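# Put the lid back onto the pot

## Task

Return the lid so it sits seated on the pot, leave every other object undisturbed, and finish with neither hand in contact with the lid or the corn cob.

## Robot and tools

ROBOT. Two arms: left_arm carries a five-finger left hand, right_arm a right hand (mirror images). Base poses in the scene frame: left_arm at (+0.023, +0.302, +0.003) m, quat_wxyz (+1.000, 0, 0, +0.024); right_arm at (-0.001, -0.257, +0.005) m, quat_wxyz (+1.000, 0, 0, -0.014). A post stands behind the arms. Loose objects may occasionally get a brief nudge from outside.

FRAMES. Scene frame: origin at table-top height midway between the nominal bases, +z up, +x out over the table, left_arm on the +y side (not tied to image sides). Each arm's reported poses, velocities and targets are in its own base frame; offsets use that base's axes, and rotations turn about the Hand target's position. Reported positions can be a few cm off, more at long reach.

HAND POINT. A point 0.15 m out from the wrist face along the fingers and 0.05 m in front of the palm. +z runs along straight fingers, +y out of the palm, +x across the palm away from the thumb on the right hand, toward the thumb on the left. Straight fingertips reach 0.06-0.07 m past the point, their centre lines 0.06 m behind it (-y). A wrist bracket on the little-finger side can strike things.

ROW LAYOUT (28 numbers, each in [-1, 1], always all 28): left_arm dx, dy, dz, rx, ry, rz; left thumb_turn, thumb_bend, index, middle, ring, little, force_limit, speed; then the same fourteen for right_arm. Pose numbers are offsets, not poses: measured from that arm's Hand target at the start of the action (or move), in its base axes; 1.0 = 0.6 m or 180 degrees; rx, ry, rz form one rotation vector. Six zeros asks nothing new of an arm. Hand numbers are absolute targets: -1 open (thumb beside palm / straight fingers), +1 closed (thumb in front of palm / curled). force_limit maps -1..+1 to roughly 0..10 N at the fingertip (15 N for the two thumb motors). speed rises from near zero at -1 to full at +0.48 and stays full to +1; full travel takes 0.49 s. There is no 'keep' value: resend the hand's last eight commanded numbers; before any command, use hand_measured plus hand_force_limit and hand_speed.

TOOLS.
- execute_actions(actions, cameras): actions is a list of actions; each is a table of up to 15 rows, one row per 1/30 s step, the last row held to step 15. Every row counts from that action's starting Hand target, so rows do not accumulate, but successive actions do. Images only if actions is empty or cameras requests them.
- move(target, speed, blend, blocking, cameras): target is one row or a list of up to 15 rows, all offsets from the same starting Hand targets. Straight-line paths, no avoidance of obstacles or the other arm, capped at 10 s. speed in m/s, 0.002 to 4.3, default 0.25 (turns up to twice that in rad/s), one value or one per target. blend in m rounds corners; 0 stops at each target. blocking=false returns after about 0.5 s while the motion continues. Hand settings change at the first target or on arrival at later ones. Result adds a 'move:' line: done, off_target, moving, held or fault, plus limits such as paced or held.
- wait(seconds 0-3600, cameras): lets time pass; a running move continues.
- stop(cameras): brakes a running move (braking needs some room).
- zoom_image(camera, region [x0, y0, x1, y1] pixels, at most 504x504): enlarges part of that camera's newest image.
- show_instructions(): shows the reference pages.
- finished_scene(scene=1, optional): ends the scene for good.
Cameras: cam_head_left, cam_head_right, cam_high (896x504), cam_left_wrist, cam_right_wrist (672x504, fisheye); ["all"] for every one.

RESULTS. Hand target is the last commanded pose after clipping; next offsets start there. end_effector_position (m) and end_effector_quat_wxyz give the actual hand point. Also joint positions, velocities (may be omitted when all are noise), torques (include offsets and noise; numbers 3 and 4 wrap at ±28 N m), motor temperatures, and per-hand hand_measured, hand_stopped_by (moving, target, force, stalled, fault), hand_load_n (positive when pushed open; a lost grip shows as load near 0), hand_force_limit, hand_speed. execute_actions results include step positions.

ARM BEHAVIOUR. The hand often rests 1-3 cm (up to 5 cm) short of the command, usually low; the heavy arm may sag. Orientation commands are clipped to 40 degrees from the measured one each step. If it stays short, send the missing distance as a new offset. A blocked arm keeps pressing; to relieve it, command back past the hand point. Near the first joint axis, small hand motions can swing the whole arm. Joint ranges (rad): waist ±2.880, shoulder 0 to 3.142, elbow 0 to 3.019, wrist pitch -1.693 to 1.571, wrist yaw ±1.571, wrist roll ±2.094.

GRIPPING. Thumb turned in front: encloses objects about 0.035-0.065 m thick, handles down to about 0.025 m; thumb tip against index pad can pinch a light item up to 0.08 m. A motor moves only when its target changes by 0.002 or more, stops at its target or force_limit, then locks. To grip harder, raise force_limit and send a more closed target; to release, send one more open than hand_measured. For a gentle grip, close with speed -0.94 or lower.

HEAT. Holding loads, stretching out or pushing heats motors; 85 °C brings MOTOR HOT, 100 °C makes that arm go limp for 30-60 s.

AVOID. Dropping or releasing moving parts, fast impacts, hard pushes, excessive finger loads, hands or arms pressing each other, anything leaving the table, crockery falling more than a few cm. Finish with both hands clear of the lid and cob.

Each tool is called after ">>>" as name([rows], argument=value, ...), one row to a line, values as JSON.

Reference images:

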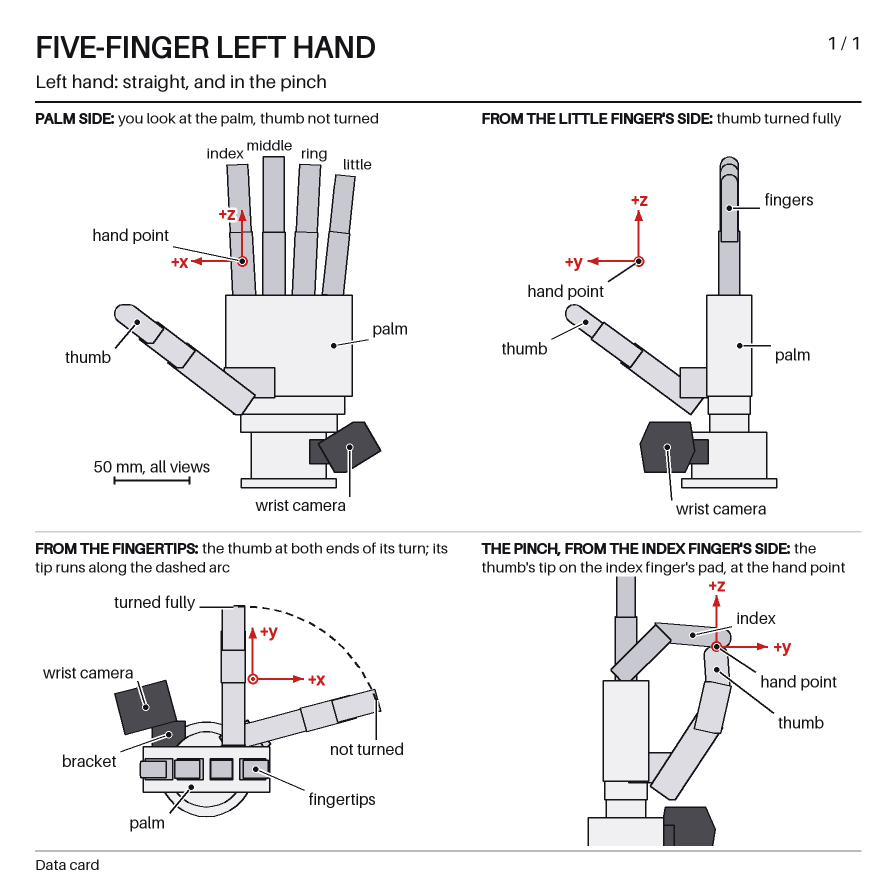

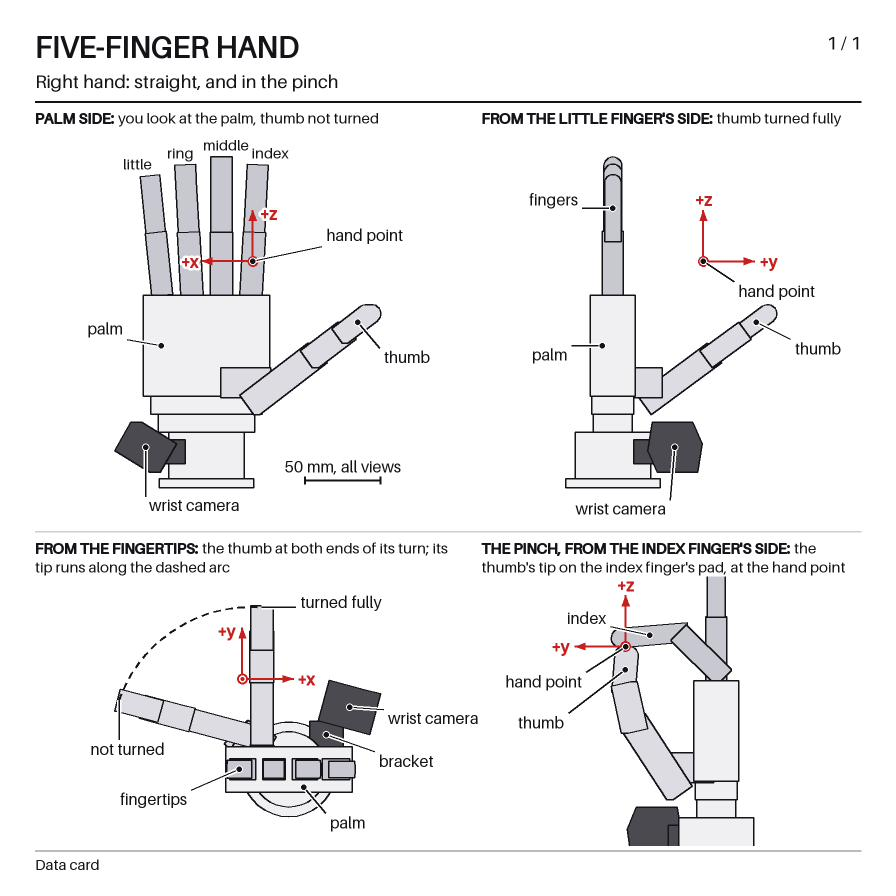

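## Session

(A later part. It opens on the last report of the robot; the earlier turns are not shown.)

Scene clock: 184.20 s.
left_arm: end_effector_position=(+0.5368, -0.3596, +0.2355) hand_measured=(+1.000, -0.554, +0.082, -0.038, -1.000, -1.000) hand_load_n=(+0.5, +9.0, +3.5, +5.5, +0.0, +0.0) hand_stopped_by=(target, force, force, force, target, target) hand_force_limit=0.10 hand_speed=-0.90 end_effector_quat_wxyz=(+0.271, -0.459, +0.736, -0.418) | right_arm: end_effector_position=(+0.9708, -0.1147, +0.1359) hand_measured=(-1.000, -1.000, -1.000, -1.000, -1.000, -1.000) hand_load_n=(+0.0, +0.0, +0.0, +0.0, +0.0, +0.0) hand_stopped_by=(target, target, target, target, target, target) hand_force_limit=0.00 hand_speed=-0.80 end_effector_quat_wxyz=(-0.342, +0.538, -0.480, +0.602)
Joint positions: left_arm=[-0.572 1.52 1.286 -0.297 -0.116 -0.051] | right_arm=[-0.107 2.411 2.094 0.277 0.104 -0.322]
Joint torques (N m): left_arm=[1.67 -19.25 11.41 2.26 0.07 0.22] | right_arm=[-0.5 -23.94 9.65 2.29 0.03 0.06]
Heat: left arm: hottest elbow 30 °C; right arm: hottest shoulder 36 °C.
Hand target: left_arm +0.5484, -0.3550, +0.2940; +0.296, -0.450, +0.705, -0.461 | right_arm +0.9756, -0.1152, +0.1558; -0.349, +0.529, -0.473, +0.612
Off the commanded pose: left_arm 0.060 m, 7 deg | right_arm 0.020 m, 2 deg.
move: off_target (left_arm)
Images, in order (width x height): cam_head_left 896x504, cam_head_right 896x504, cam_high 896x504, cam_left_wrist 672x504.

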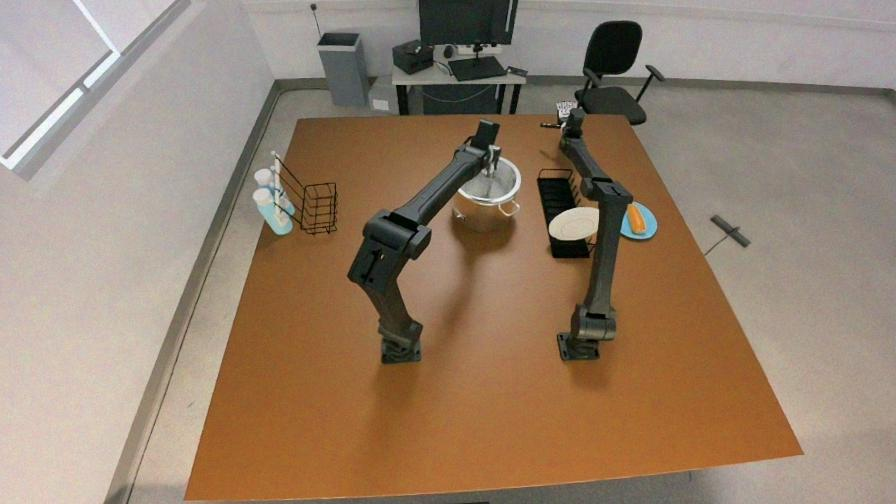

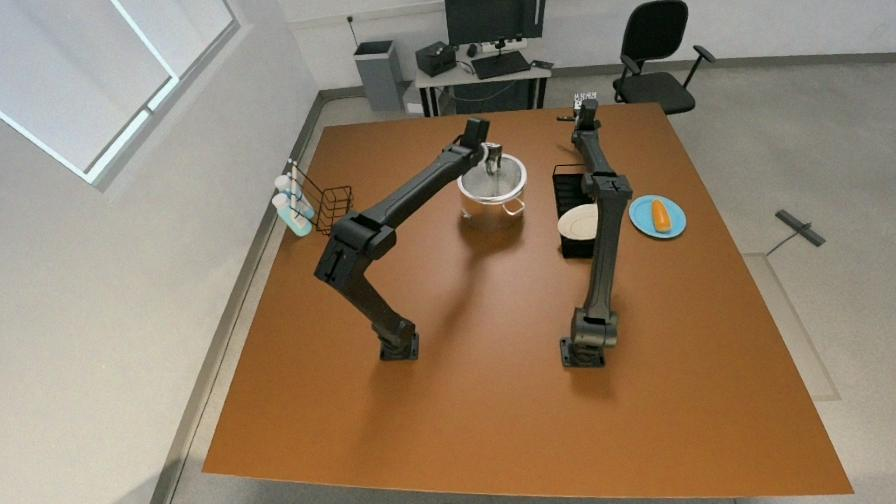

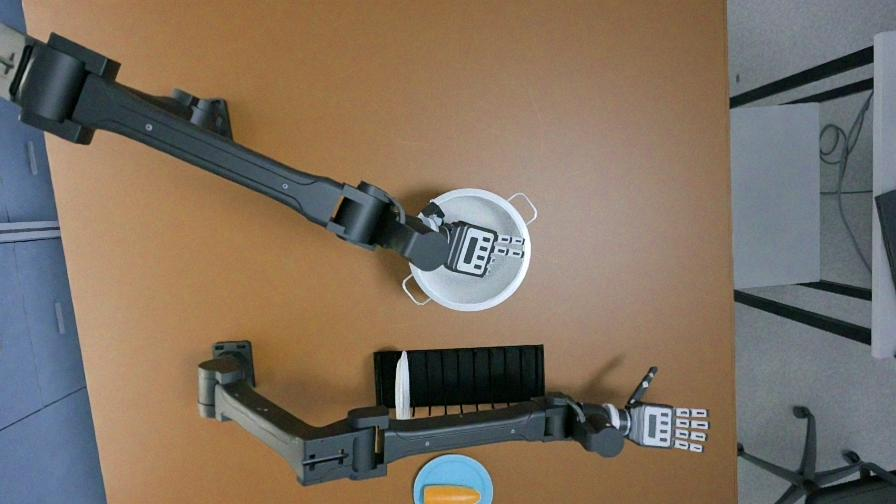

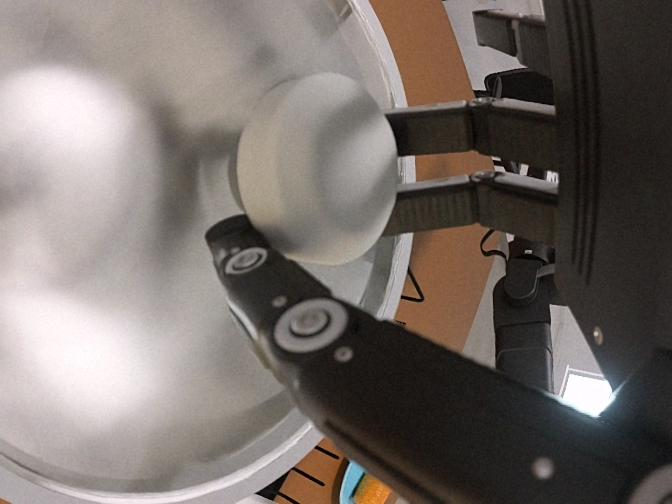

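>>> move(target=[0.008,-0.032,-0.012,0,0,0,1,0.2,0.4,0.3,-1,-1,0.1,-0.9,0,0,0,0,0,0,-1,-1,-1,-1,-1,-1,0,-0.8], speed=0.05, cameras=["cam_high","cam_head_left","cam_head_right","cam_left_wrist"])

>>> zoom_image(camera="cam_high", region=[400, 180, 550, 320])

>>> zoom_image(camera="cam_head_right", region=[450, 150, 540, 230])

>>> zoom_image(camera="cam_head_left", region=[440, 150, 530, 230])

Scene clock: 189.23 s.
left_arm: end_effector_position=(+0.5401, -0.3575, +0.2345) hand_measured=(+1.000, -0.554, +0.082, -0.038, -1.000, -1.000) hand_load_n=(+0.5, +9.0, +3.5, +6.0, +0.0, +0.0) hand_stopped_by=(target, force, force, force, target, target) hand_force_limit=0.10 hand_speed=-0.90 end_effector_quat_wxyz=(+0.278, -0.462, +0.732, -0.416) | right_arm: end_effector_position=(+0.9708, -0.1147, +0.1359) hand_measured=(-1.000, -1.000, -1.000, -1.000, -1.000, -1.000) hand_load_n=(+0.0, +0.0, +0.0, -0.5, +0.0, +0.0) hand_stopped_by=(target, target, target, target, target, target) hand_force_limit=0.00 hand_speed=-0.80 end_effector_quat_wxyz=(-0.342, +0.538, -0.480, +0.602)
Joint positions: left_arm=[-0.572 1.524 1.286 -0.29 -0.134 -0.05] | right_arm=[-0.107 2.411 2.094 0.277 0.104 -0.322]
Joint torques (N m): left_arm=[-0.56 -16.79 13.52 2.5 -0.08 0.08] | right_arm=[-0.56 -24 9.66 2.28 0.04 0.05]
Heat: left arm: hottest elbow 29 °C; right arm: hottest shoulder 36 °C.
Hand target: left_arm +0.5531, -0.3742, +0.2868; +0.296, -0.450, +0.705, -0.461 | right_arm +0.9756, -0.1152, +0.1558; -0.349, +0.529, -0.473, +0.612
Off the commanded pose: left_arm 0.056 m, 7 deg | right_arm 0.020 m, 2 deg.
move: off_target (left_arm)
Images, in order (width x height): cam_head_left 896x504, cam_head_right 896x504, cam_high 896x504, cam_left_wrist 672x504.

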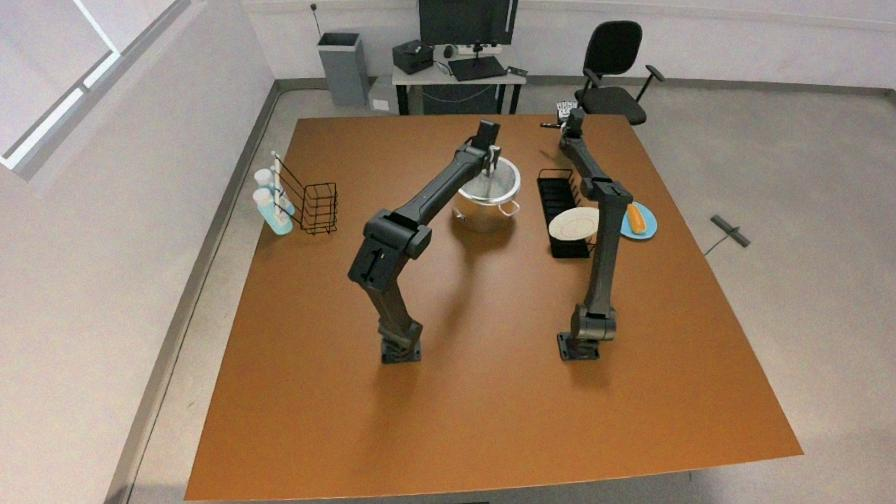

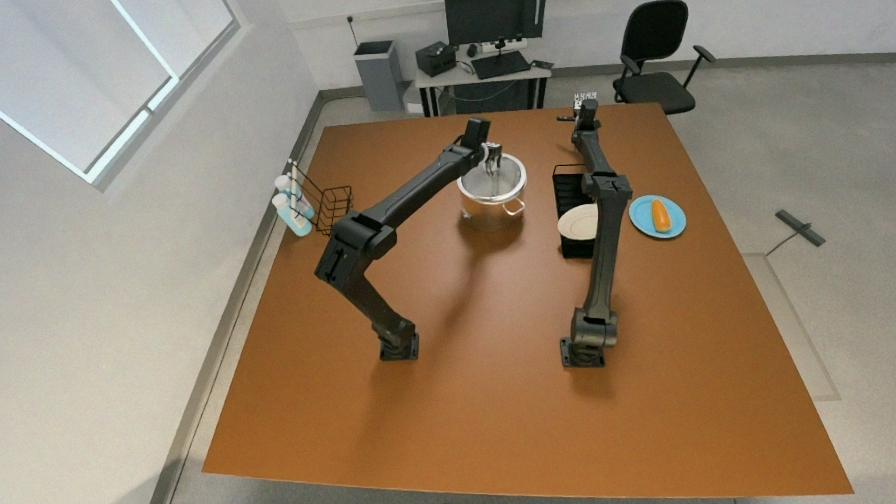

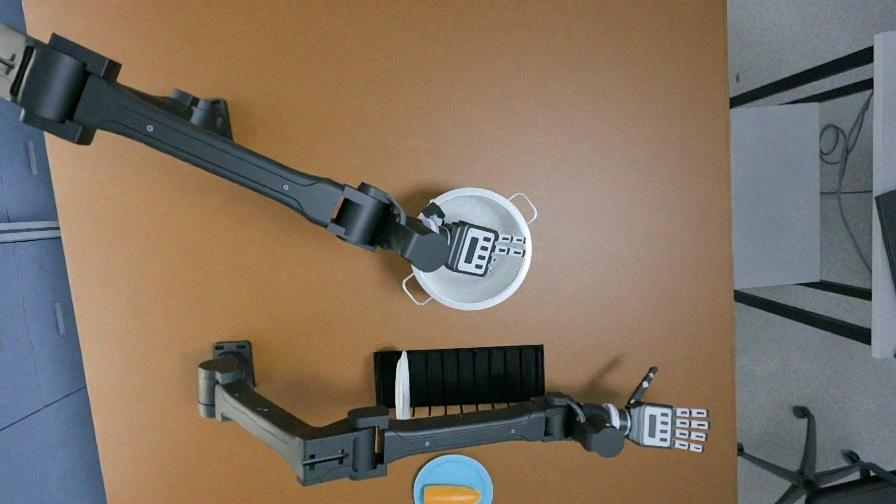

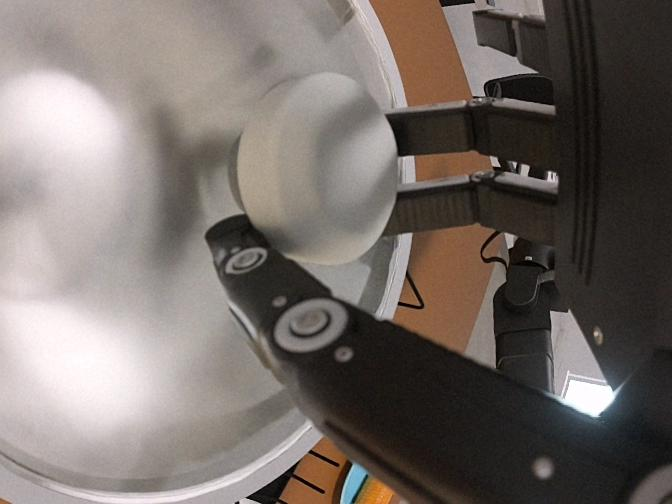

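Scaled by 3.360 from the camera's image (finer frame: 1280x720).

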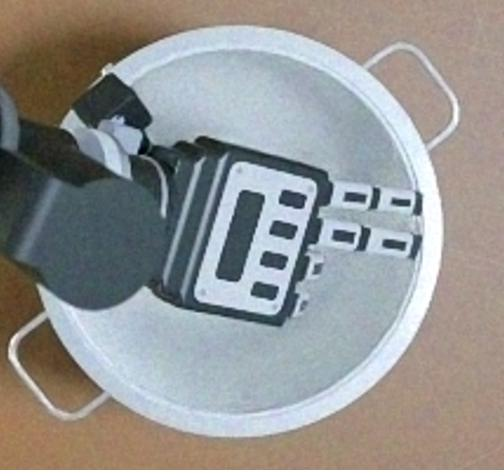

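Scaled by 5.600 from the camera's image (finer frame: 1280x720).

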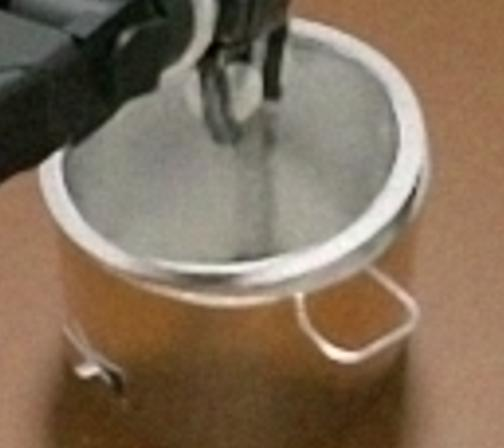

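Scaled by 5.600 from the camera's image (finer frame: 1280x720).

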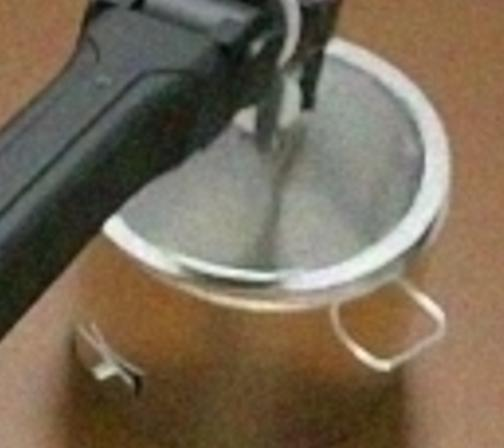

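>>> move(target=[-0.003,-0.018,-0.025,0,0,0,1,0.2,0.4,0.3,-1,-1,0.1,-0.9,0,0,0,0,0,0,-1,-1,-1,-1,-1,-1,0,-0.8], speed=0.05, cameras=["cam_high","cam_head_left","cam_head_right","cam_left_wrist"])

>>> zoom_image(camera="cam_high", region=[400, 180, 550, 320])

>>> zoom_image(camera="cam_head_right", region=[450, 150, 540, 230])

>>> zoom_image(camera="cam_head_left", region=[440, 150, 530, 230])

Scene clock: 192.47 s.
left_arm: end_effector_position=(+0.5435, -0.3674, +0.2286) hand_measured=(+1.000, -0.554, +0.082, -0.038, -1.000, -1.000) hand_load_n=(+1.0, +9.5, +3.5, +4.5, +0.0, +0.0) hand_stopped_by=(target, force, force, force, target, target) hand_force_limit=0.10 hand_speed=-0.90 end_effector_quat_wxyz=(+0.284, -0.460, +0.729, -0.419) | right_arm: end_effector_position=(+0.9708, -0.1147, +0.1359) hand_measured=(-1.000, -1.000, -1.000, -1.000, -1.000, -1.000) hand_load_n=(-0.5, +0.0, -0.5, +0.0, +0.0, +0.0) hand_stopped_by=(target, target, target, target, target, target) hand_force_limit=0.00 hand_speed=-0.80 end_effector_quat_wxyz=(-0.342, +0.538, -0.480, +0.602)
Joint positions: left_arm=[-0.588 1.544 1.286 -0.257 -0.153 -0.053] | right_arm=[-0.107 2.411 2.094 0.277 0.104 -0.322]
Joint torques (N m): left_arm=[-0.56 -17.14 12.11 2.56 0 0.02] | right_arm=[-0.56 -24 9.62 2.28 0.03 0.06]
Heat: left arm: hottest elbow 29 °C; right arm: hottest shoulder 36 °C.
Hand target: left_arm +0.5512, -0.3851, +0.2718; +0.296, -0.450, +0.706, -0.461 | right_arm +0.9756, -0.1152, +0.1558; -0.349, +0.529, -0.473, +0.612
Off the commanded pose: left_arm 0.047 m, 6 deg | right_arm 0.020 m, 2 deg.
move: off_target (left_arm)
Images, in order (width x height): cam_head_left 896x504, cam_head_right 896x504, cam_high 896x504, cam_left_wrist 672x504.

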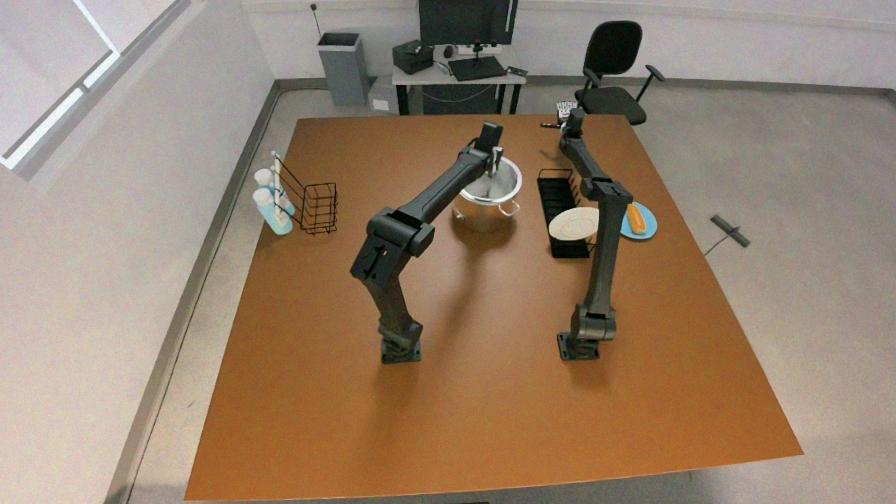

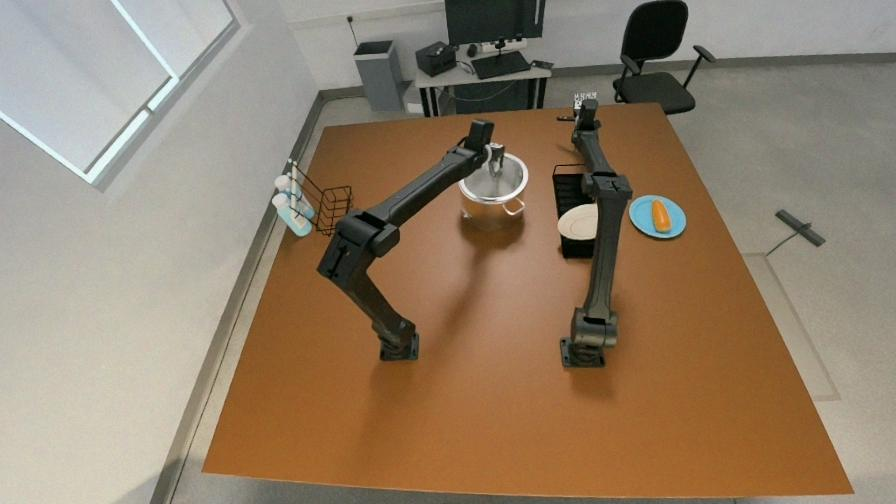

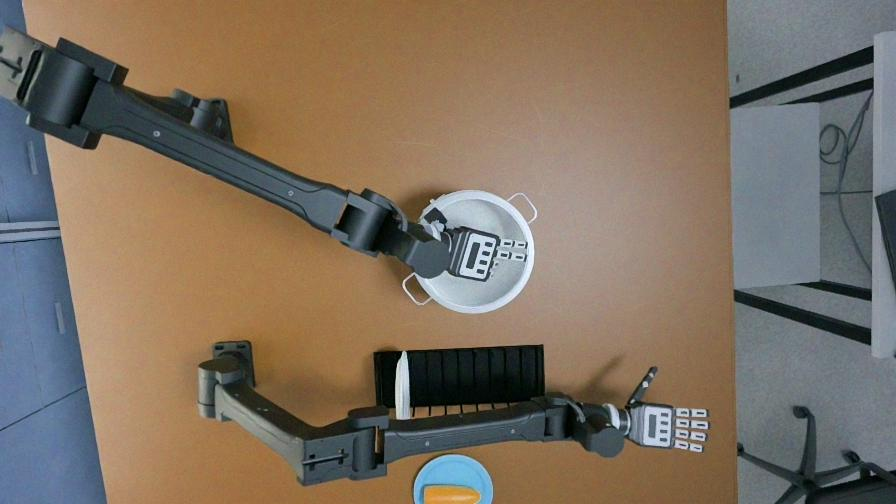

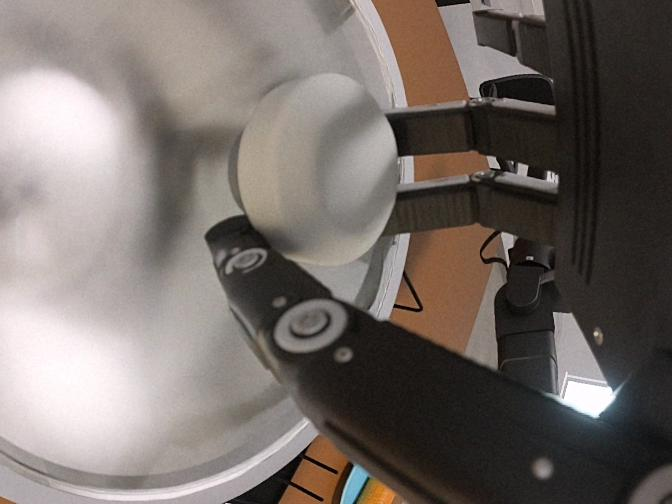

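Scaled by 3.360 from the camera's image (finer frame: 1280x720).

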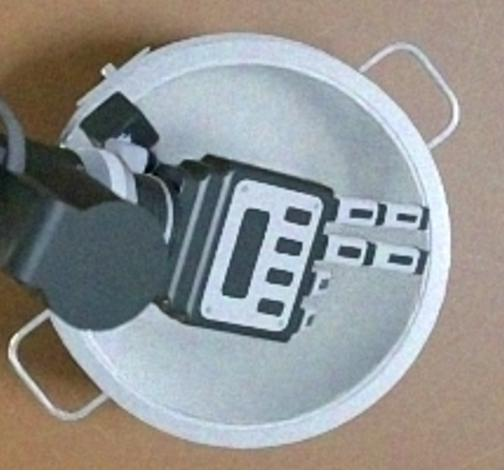

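Scaled by 5.600 from the camera's image (finer frame: 1280x720).

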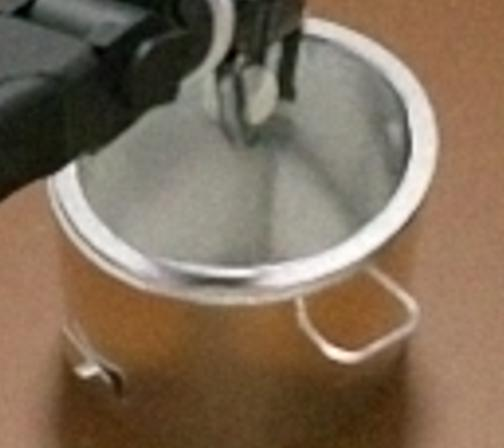

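Scaled by 5.600 from the camera's image (finer frame: 1280x720).

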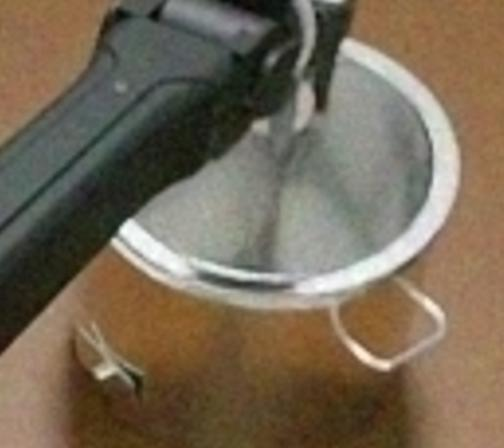

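>>> move(target=[-0.02,0.003,-0.025,0,0,0,1,0.2,0.4,0.3,-1,-1,0.1,-0.9,0,0,0,0,0,0,-1,-1,-1,-1,-1,-1,0,-0.8], speed=0.05, cameras=["cam_high","cam_head_left","cam_head_right","cam_left_wrist"])

>>> zoom_image(camera="cam_high", region=[400, 180, 550, 320])

>>> zoom_image(camera="cam_head_right", region=[450, 150, 540, 230])

>>> zoom_image(camera="cam_head_left", region=[440, 150, 530, 230])

Scene clock: 195.83 s.
left_arm: end_effector_position=(+0.5413, -0.3714, +0.2261) hand_measured=(+1.000, -0.554, +0.082, -0.038, -1.000, -1.000) hand_load_n=(+1.0, +8.5, +4.0, +4.0, -0.5, +0.0) hand_stopped_by=(target, force, force, force, target, target) hand_force_limit=0.10 hand_speed=-0.90 end_effector_quat_wxyz=(+0.290, -0.457, +0.722, -0.431) | right_arm: end_effector_position=(+0.9708, -0.1147, +0.1359) hand_measured=(-1.000, -1.000, -1.000, -1.000, -1.000, -1.000) hand_load_n=(+0.0, +0.0, +0.0, +0.0, +0.0, +0.0) hand_stopped_by=(target, target, target, target, target, target) hand_force_limit=0.00 hand_speed=-0.80 end_effector_quat_wxyz=(-0.342, +0.538, -0.480, +0.602)
Joint positions: left_arm=[-0.597 1.537 1.253 -0.201 -0.163 -0.056] | right_arm=[-0.107 2.411 2.094 0.277 0.104 -0.322]
Joint torques (N m): left_arm=[-0.91 -17.26 9.95 2.03 0.01 0.03] | right_arm=[-0.62 -24 9.65 2.28 0.03 0.06]
Heat: left arm: hottest elbow 29 °C; right arm: hottest shoulder 36 °C.
Hand target: left_arm +0.5393, -0.3832, +0.2568; +0.296, -0.450, +0.706, -0.461 | right_arm +0.9756, -0.1152, +0.1558; -0.349, +0.529, -0.473, +0.612
Off the commanded pose: left_arm 0.033 m, 4 deg | right_arm 0.020 m, 2 deg.
move: off_target (left_arm)
Images, in order (width x height): cam_head_left 896x504, cam_head_right 896x504, cam_high 896x504, cam_left_wrist 672x504.

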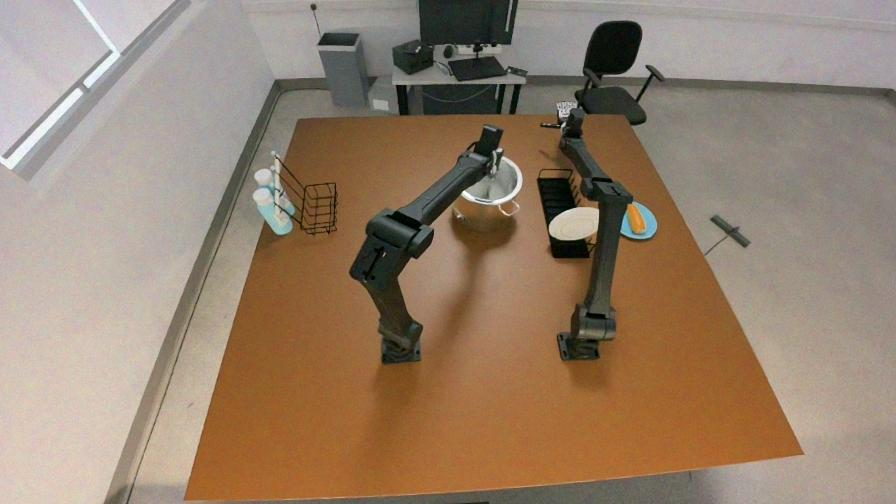

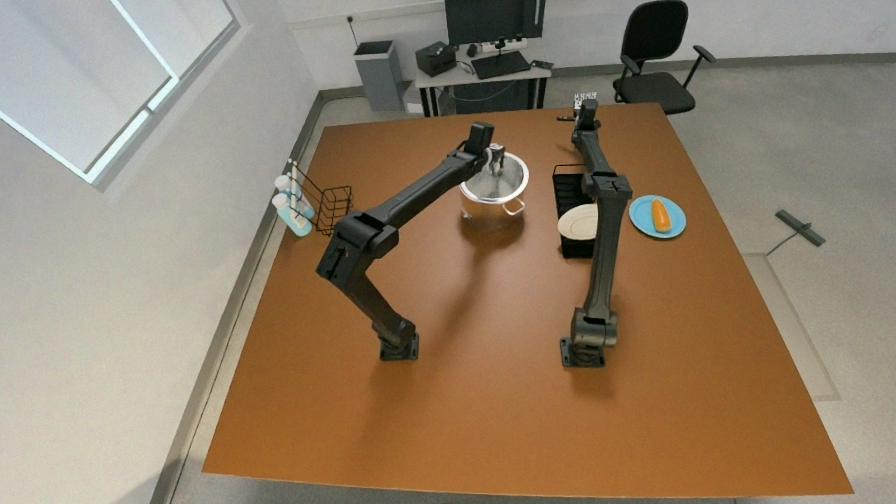

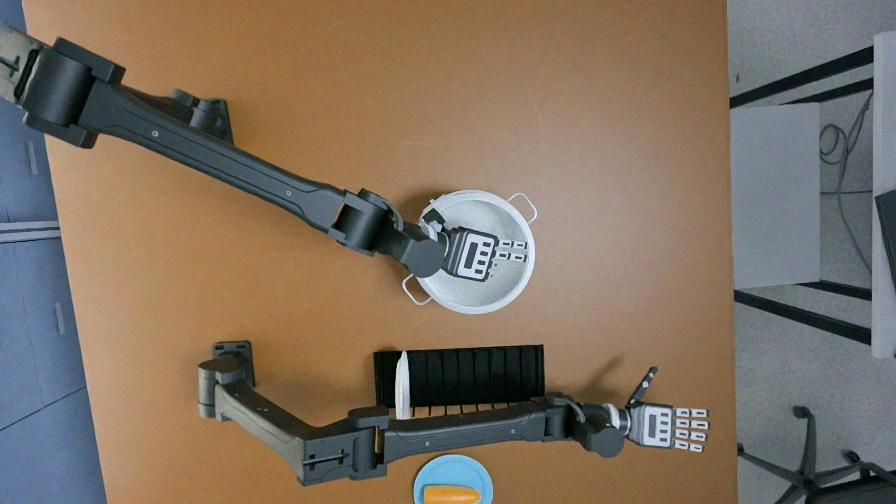

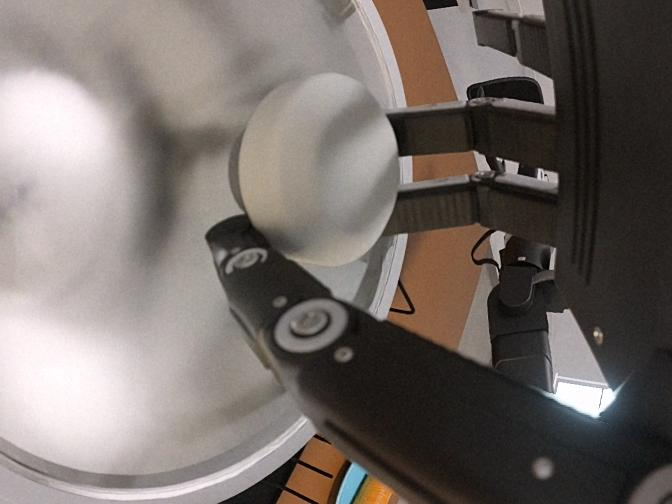

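Scaled by 3.360 from the camera's image (finer frame: 1280x720).

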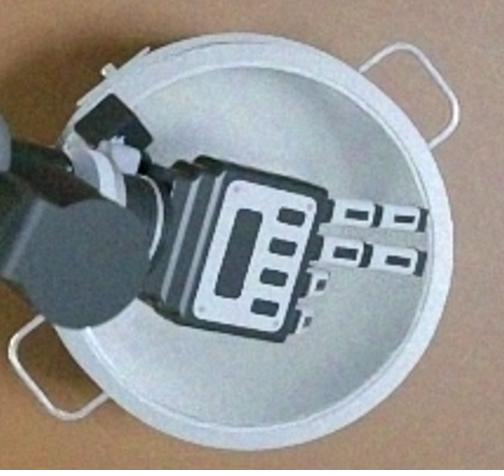

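Scaled by 5.600 from the camera's image (finer frame: 1280x720).

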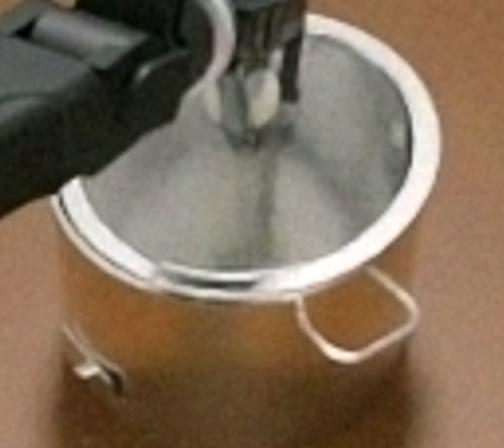

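Scaled by 5.600 from the camera's image (finer frame: 1280x720).

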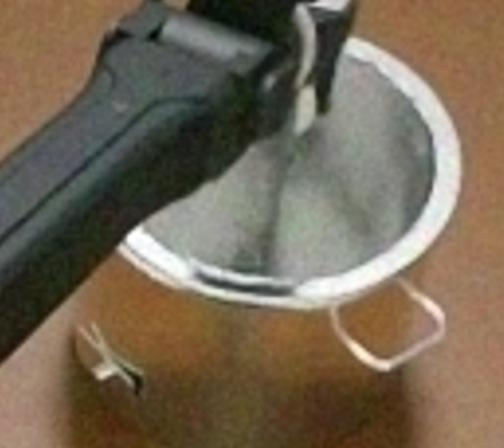

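>>> move(target=[-0.01,0.025,0.02,0.0045,0.01,0,1,0.2,0.4,0.3,-1,-1,0.1,-0.9,0,0,0,0,0,0,-1,-1,-1,-1,-1,-1,0,-0.8], speed=0.05, cameras=["cam_high","cam_head_left","cam_head_right"])

>>> zoom_image(camera="cam_high", region=[400, 180, 550, 320])

>>> zoom_image(camera="cam_head_right", region=[450, 150, 540, 230])

>>> zoom_image(camera="cam_head_left", region=[440, 150, 530, 230])

Scene clock: 200.67 s.
left_arm: end_effector_position=(+0.5330, -0.3674, +0.2258) hand_measured=(+1.000, -0.552, +0.084, -0.038, -1.000, -1.000) hand_load_n=(+1.0, +5.0, +3.5, +5.5, +0.0, +0.0) hand_stopped_by=(target, force, force, force, target, target) hand_force_limit=0.10 hand_speed=-0.90 end_effector_quat_wxyz=(+0.281, -0.458, +0.730, -0.422) | right_arm: end_effector_position=(+0.9708, -0.1147, +0.1359) hand_measured=(-1.000, -1.000, -1.000, -1.000, -1.000, -1.000) hand_load_n=(-0.5, +0.0, +0.0, +0.0, +0.0, +0.0) hand_stopped_by=(target, target, target, target, target, target) hand_force_limit=0.00 hand_speed=-0.80 end_effector_quat_wxyz=(-0.342, +0.538, -0.480, +0.602)
Joint positions: left_arm=[-0.596 1.524 1.253 -0.244 -0.151 -0.057] | right_arm=[-0.107 2.411 2.094 0.277 0.104 -0.322]
Joint torques (N m): left_arm=[0.32 -18.26 11.48 0.9 0.26 0.05] | right_arm=[-0.56 -24 9.65 2.28 0.04 0.05]
Heat: left arm: hottest elbow 29 °C; right arm: hottest shoulder 37 °C.
Hand target: left_arm +0.5333, -0.3682, +0.2690; +0.288, -0.455, +0.713, -0.449 | right_arm +0.9756, -0.1152, +0.1558; -0.349, +0.529, -0.473, +0.612
Off the commanded pose: left_arm 0.043 m, 4 deg | right_arm 0.020 m, 2 deg.
move: off_target (left_arm)
Images, in order (width x height): cam_head_left 896x504, cam_head_right 896x504, cam_high 896x504.

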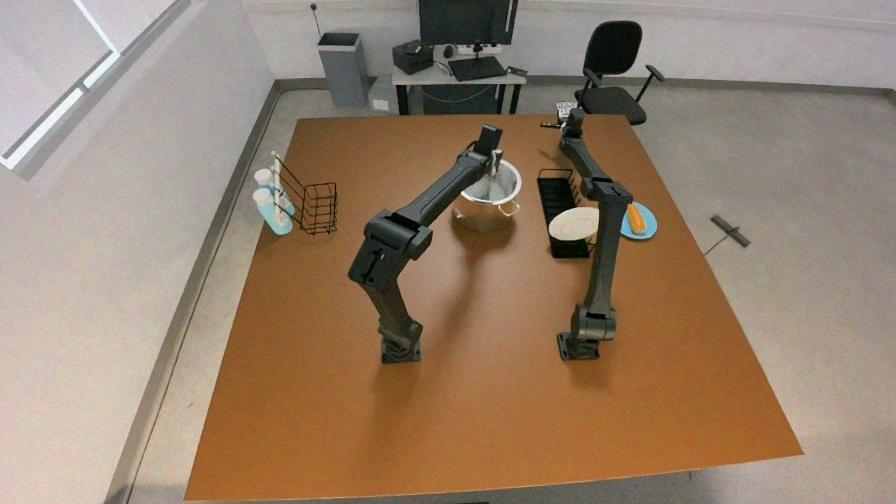

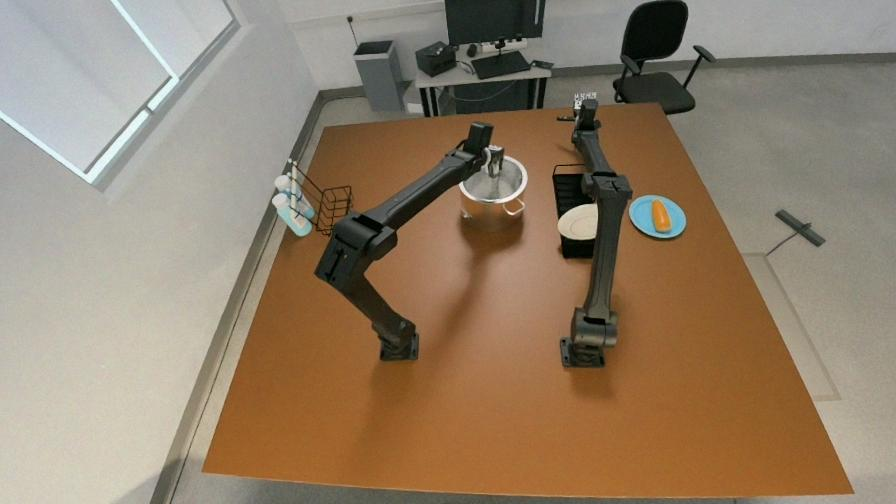

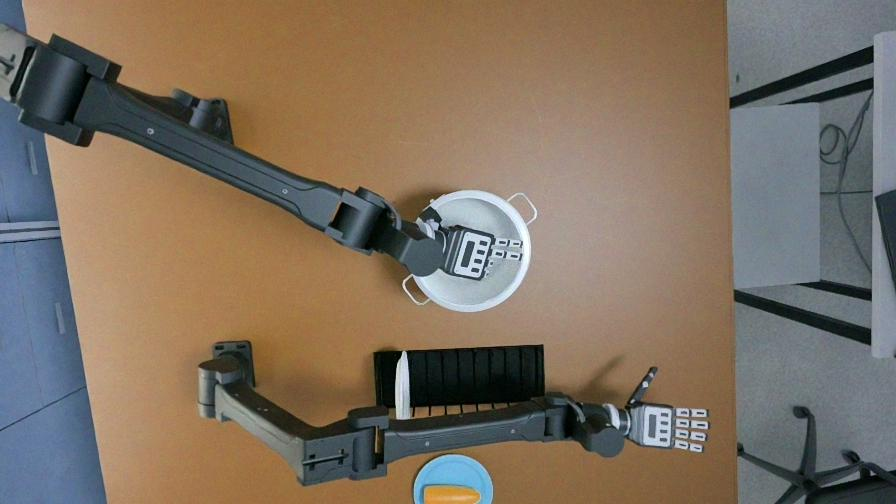

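Scaled by 3.360 from the camera's image (finer frame: 1280x720).

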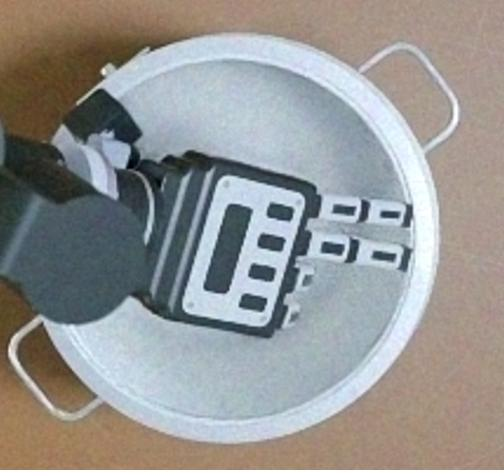

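Scaled by 5.600 from the camera's image (finer frame: 1280x720).

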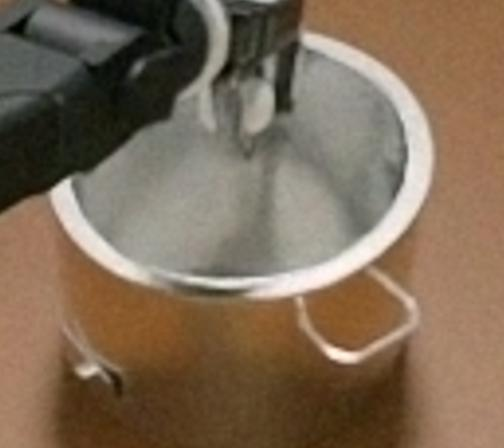

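Scaled by 5.600 from the camera's image (finer frame: 1280x720).

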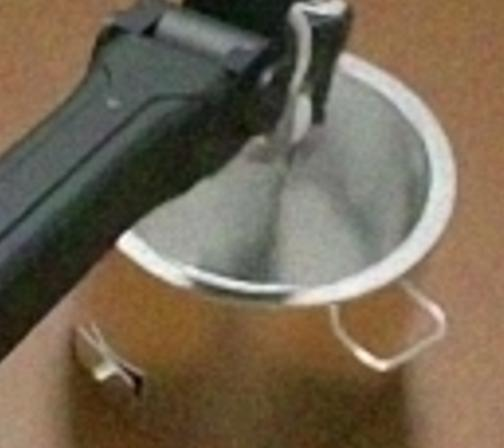

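>>> move(target=[0.0,0.0,-0.03,0.0033,0.0075,0,1,0.2,0.4,0.3,-1,-1,0.1,-0.9,0,0,0,0,0,0,-1,-1,-1,-1,-1,-1,0,-0.8], speed=0.05, cameras=["cam_high","cam_head_left","cam_head_right","cam_left_wrist"])

>>> zoom_image(camera="cam_high", region=[400, 180, 550, 320])

>>> zoom_image(camera="cam_head_right", region=[450, 150, 540, 230])

>>> zoom_image(camera="cam_head_left", region=[440, 150, 530, 230])

Scene clock: 203.87 s.
left_arm: end_effector_position=(+0.5330, -0.3675, +0.2258) hand_measured=(+1.000, -0.552, +0.084, -0.038, -1.000, -1.000) hand_load_n=(+1.5, +5.0, +3.5, +5.5, -0.5, -0.5) hand_stopped_by=(target, force, force, force, target, target) hand_force_limit=0.10 hand_speed=-0.90 end_effector_quat_wxyz=(+0.281, -0.458, +0.730, -0.422) | right_arm: end_effector_position=(+0.9708, -0.1147, +0.1359) hand_measured=(-1.000, -1.000, -1.000, -1.000, -1.000, -1.000) hand_load_n=(+0.0, +0.0, +0.0, +0.0, +0.0, +0.0) hand_stopped_by=(target, target, target, target, target, target) hand_force_limit=0.00 hand_speed=-0.80 end_effector_quat_wxyz=(-0.342, +0.538, -0.480, +0.602)
Joint positions: left_arm=[-0.596 1.524 1.253 -0.244 -0.151 -0.058] | right_arm=[-0.107 2.411 2.094 0.277 0.104 -0.322]
Joint torques (N m): left_arm=[0.44 -17.2 10.45 0.99 0.36 0.06] | right_arm=[-0.5 -24 9.65 2.28 0.03 0.06]
Heat: left arm: hottest elbow 29 °C; right arm: hottest shoulder 37 °C.
Hand target: left_arm +0.5333, -0.3682, +0.2510; +0.282, -0.459, +0.719, -0.440 | right_arm +0.9756, -0.1152, +0.1558; -0.349, +0.529, -0.473, +0.612
Off the commanded pose: left_arm 0.025 m, 2 deg | right_arm 0.020 m, 2 deg.
move: off_target (left_arm)
Images, in order (width x height): cam_head_left 896x504, cam_head_right 896x504, cam_high 896x504, cam_left_wrist 672x504.

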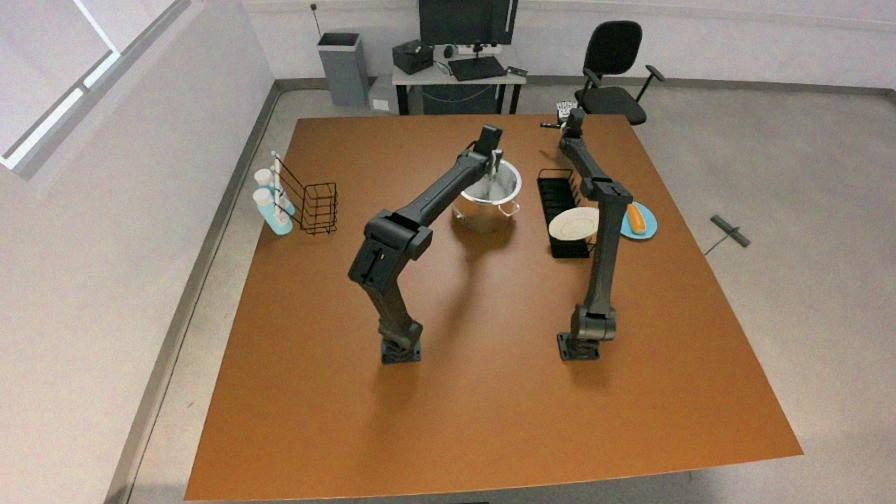

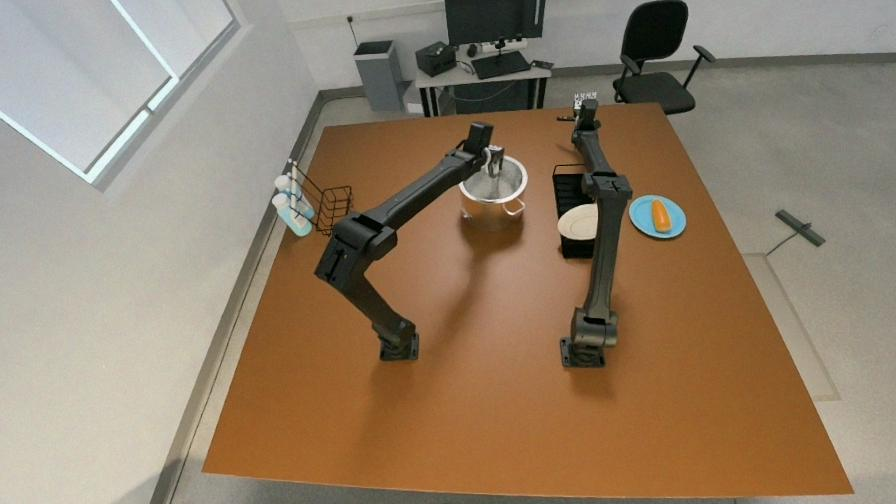

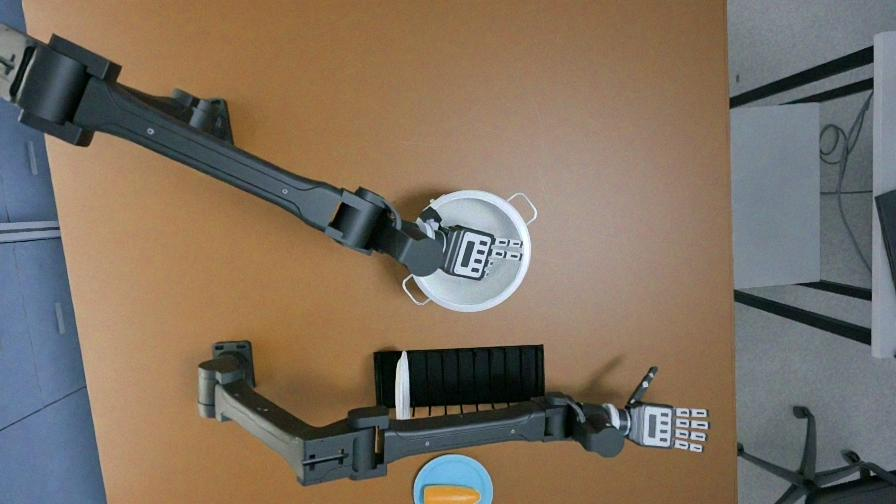

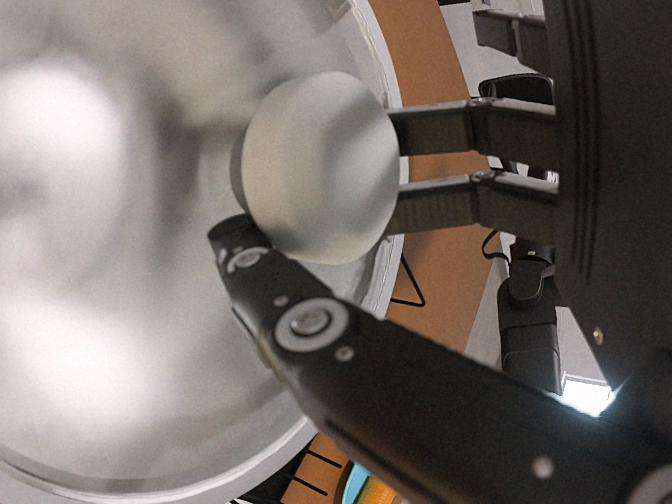

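Scaled by 3.360 from the camera's image (finer frame: 1280x720).

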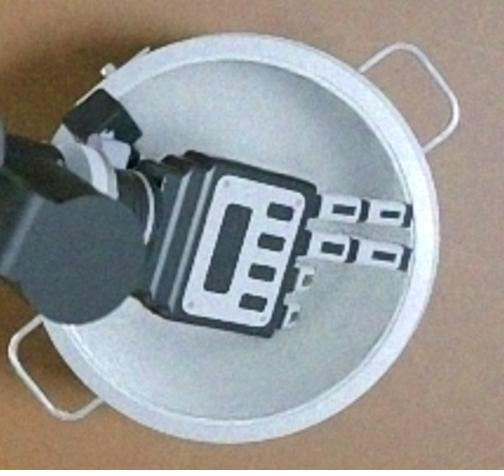

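Scaled by 5.600 from the camera's image (finer frame: 1280x720).

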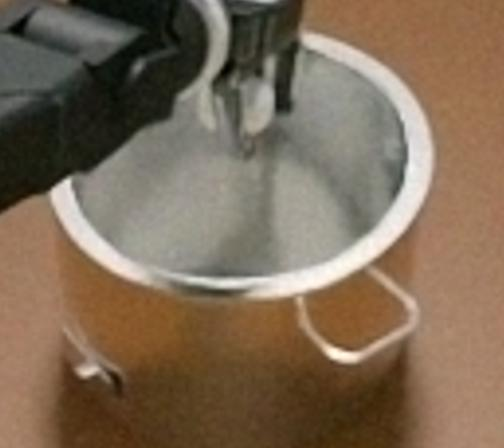

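Scaled by 5.600 from the camera's image (finer frame: 1280x720).

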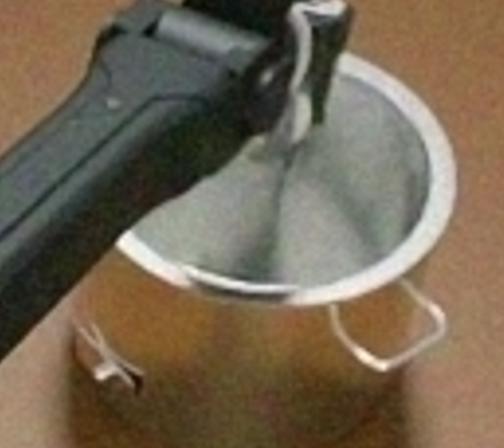

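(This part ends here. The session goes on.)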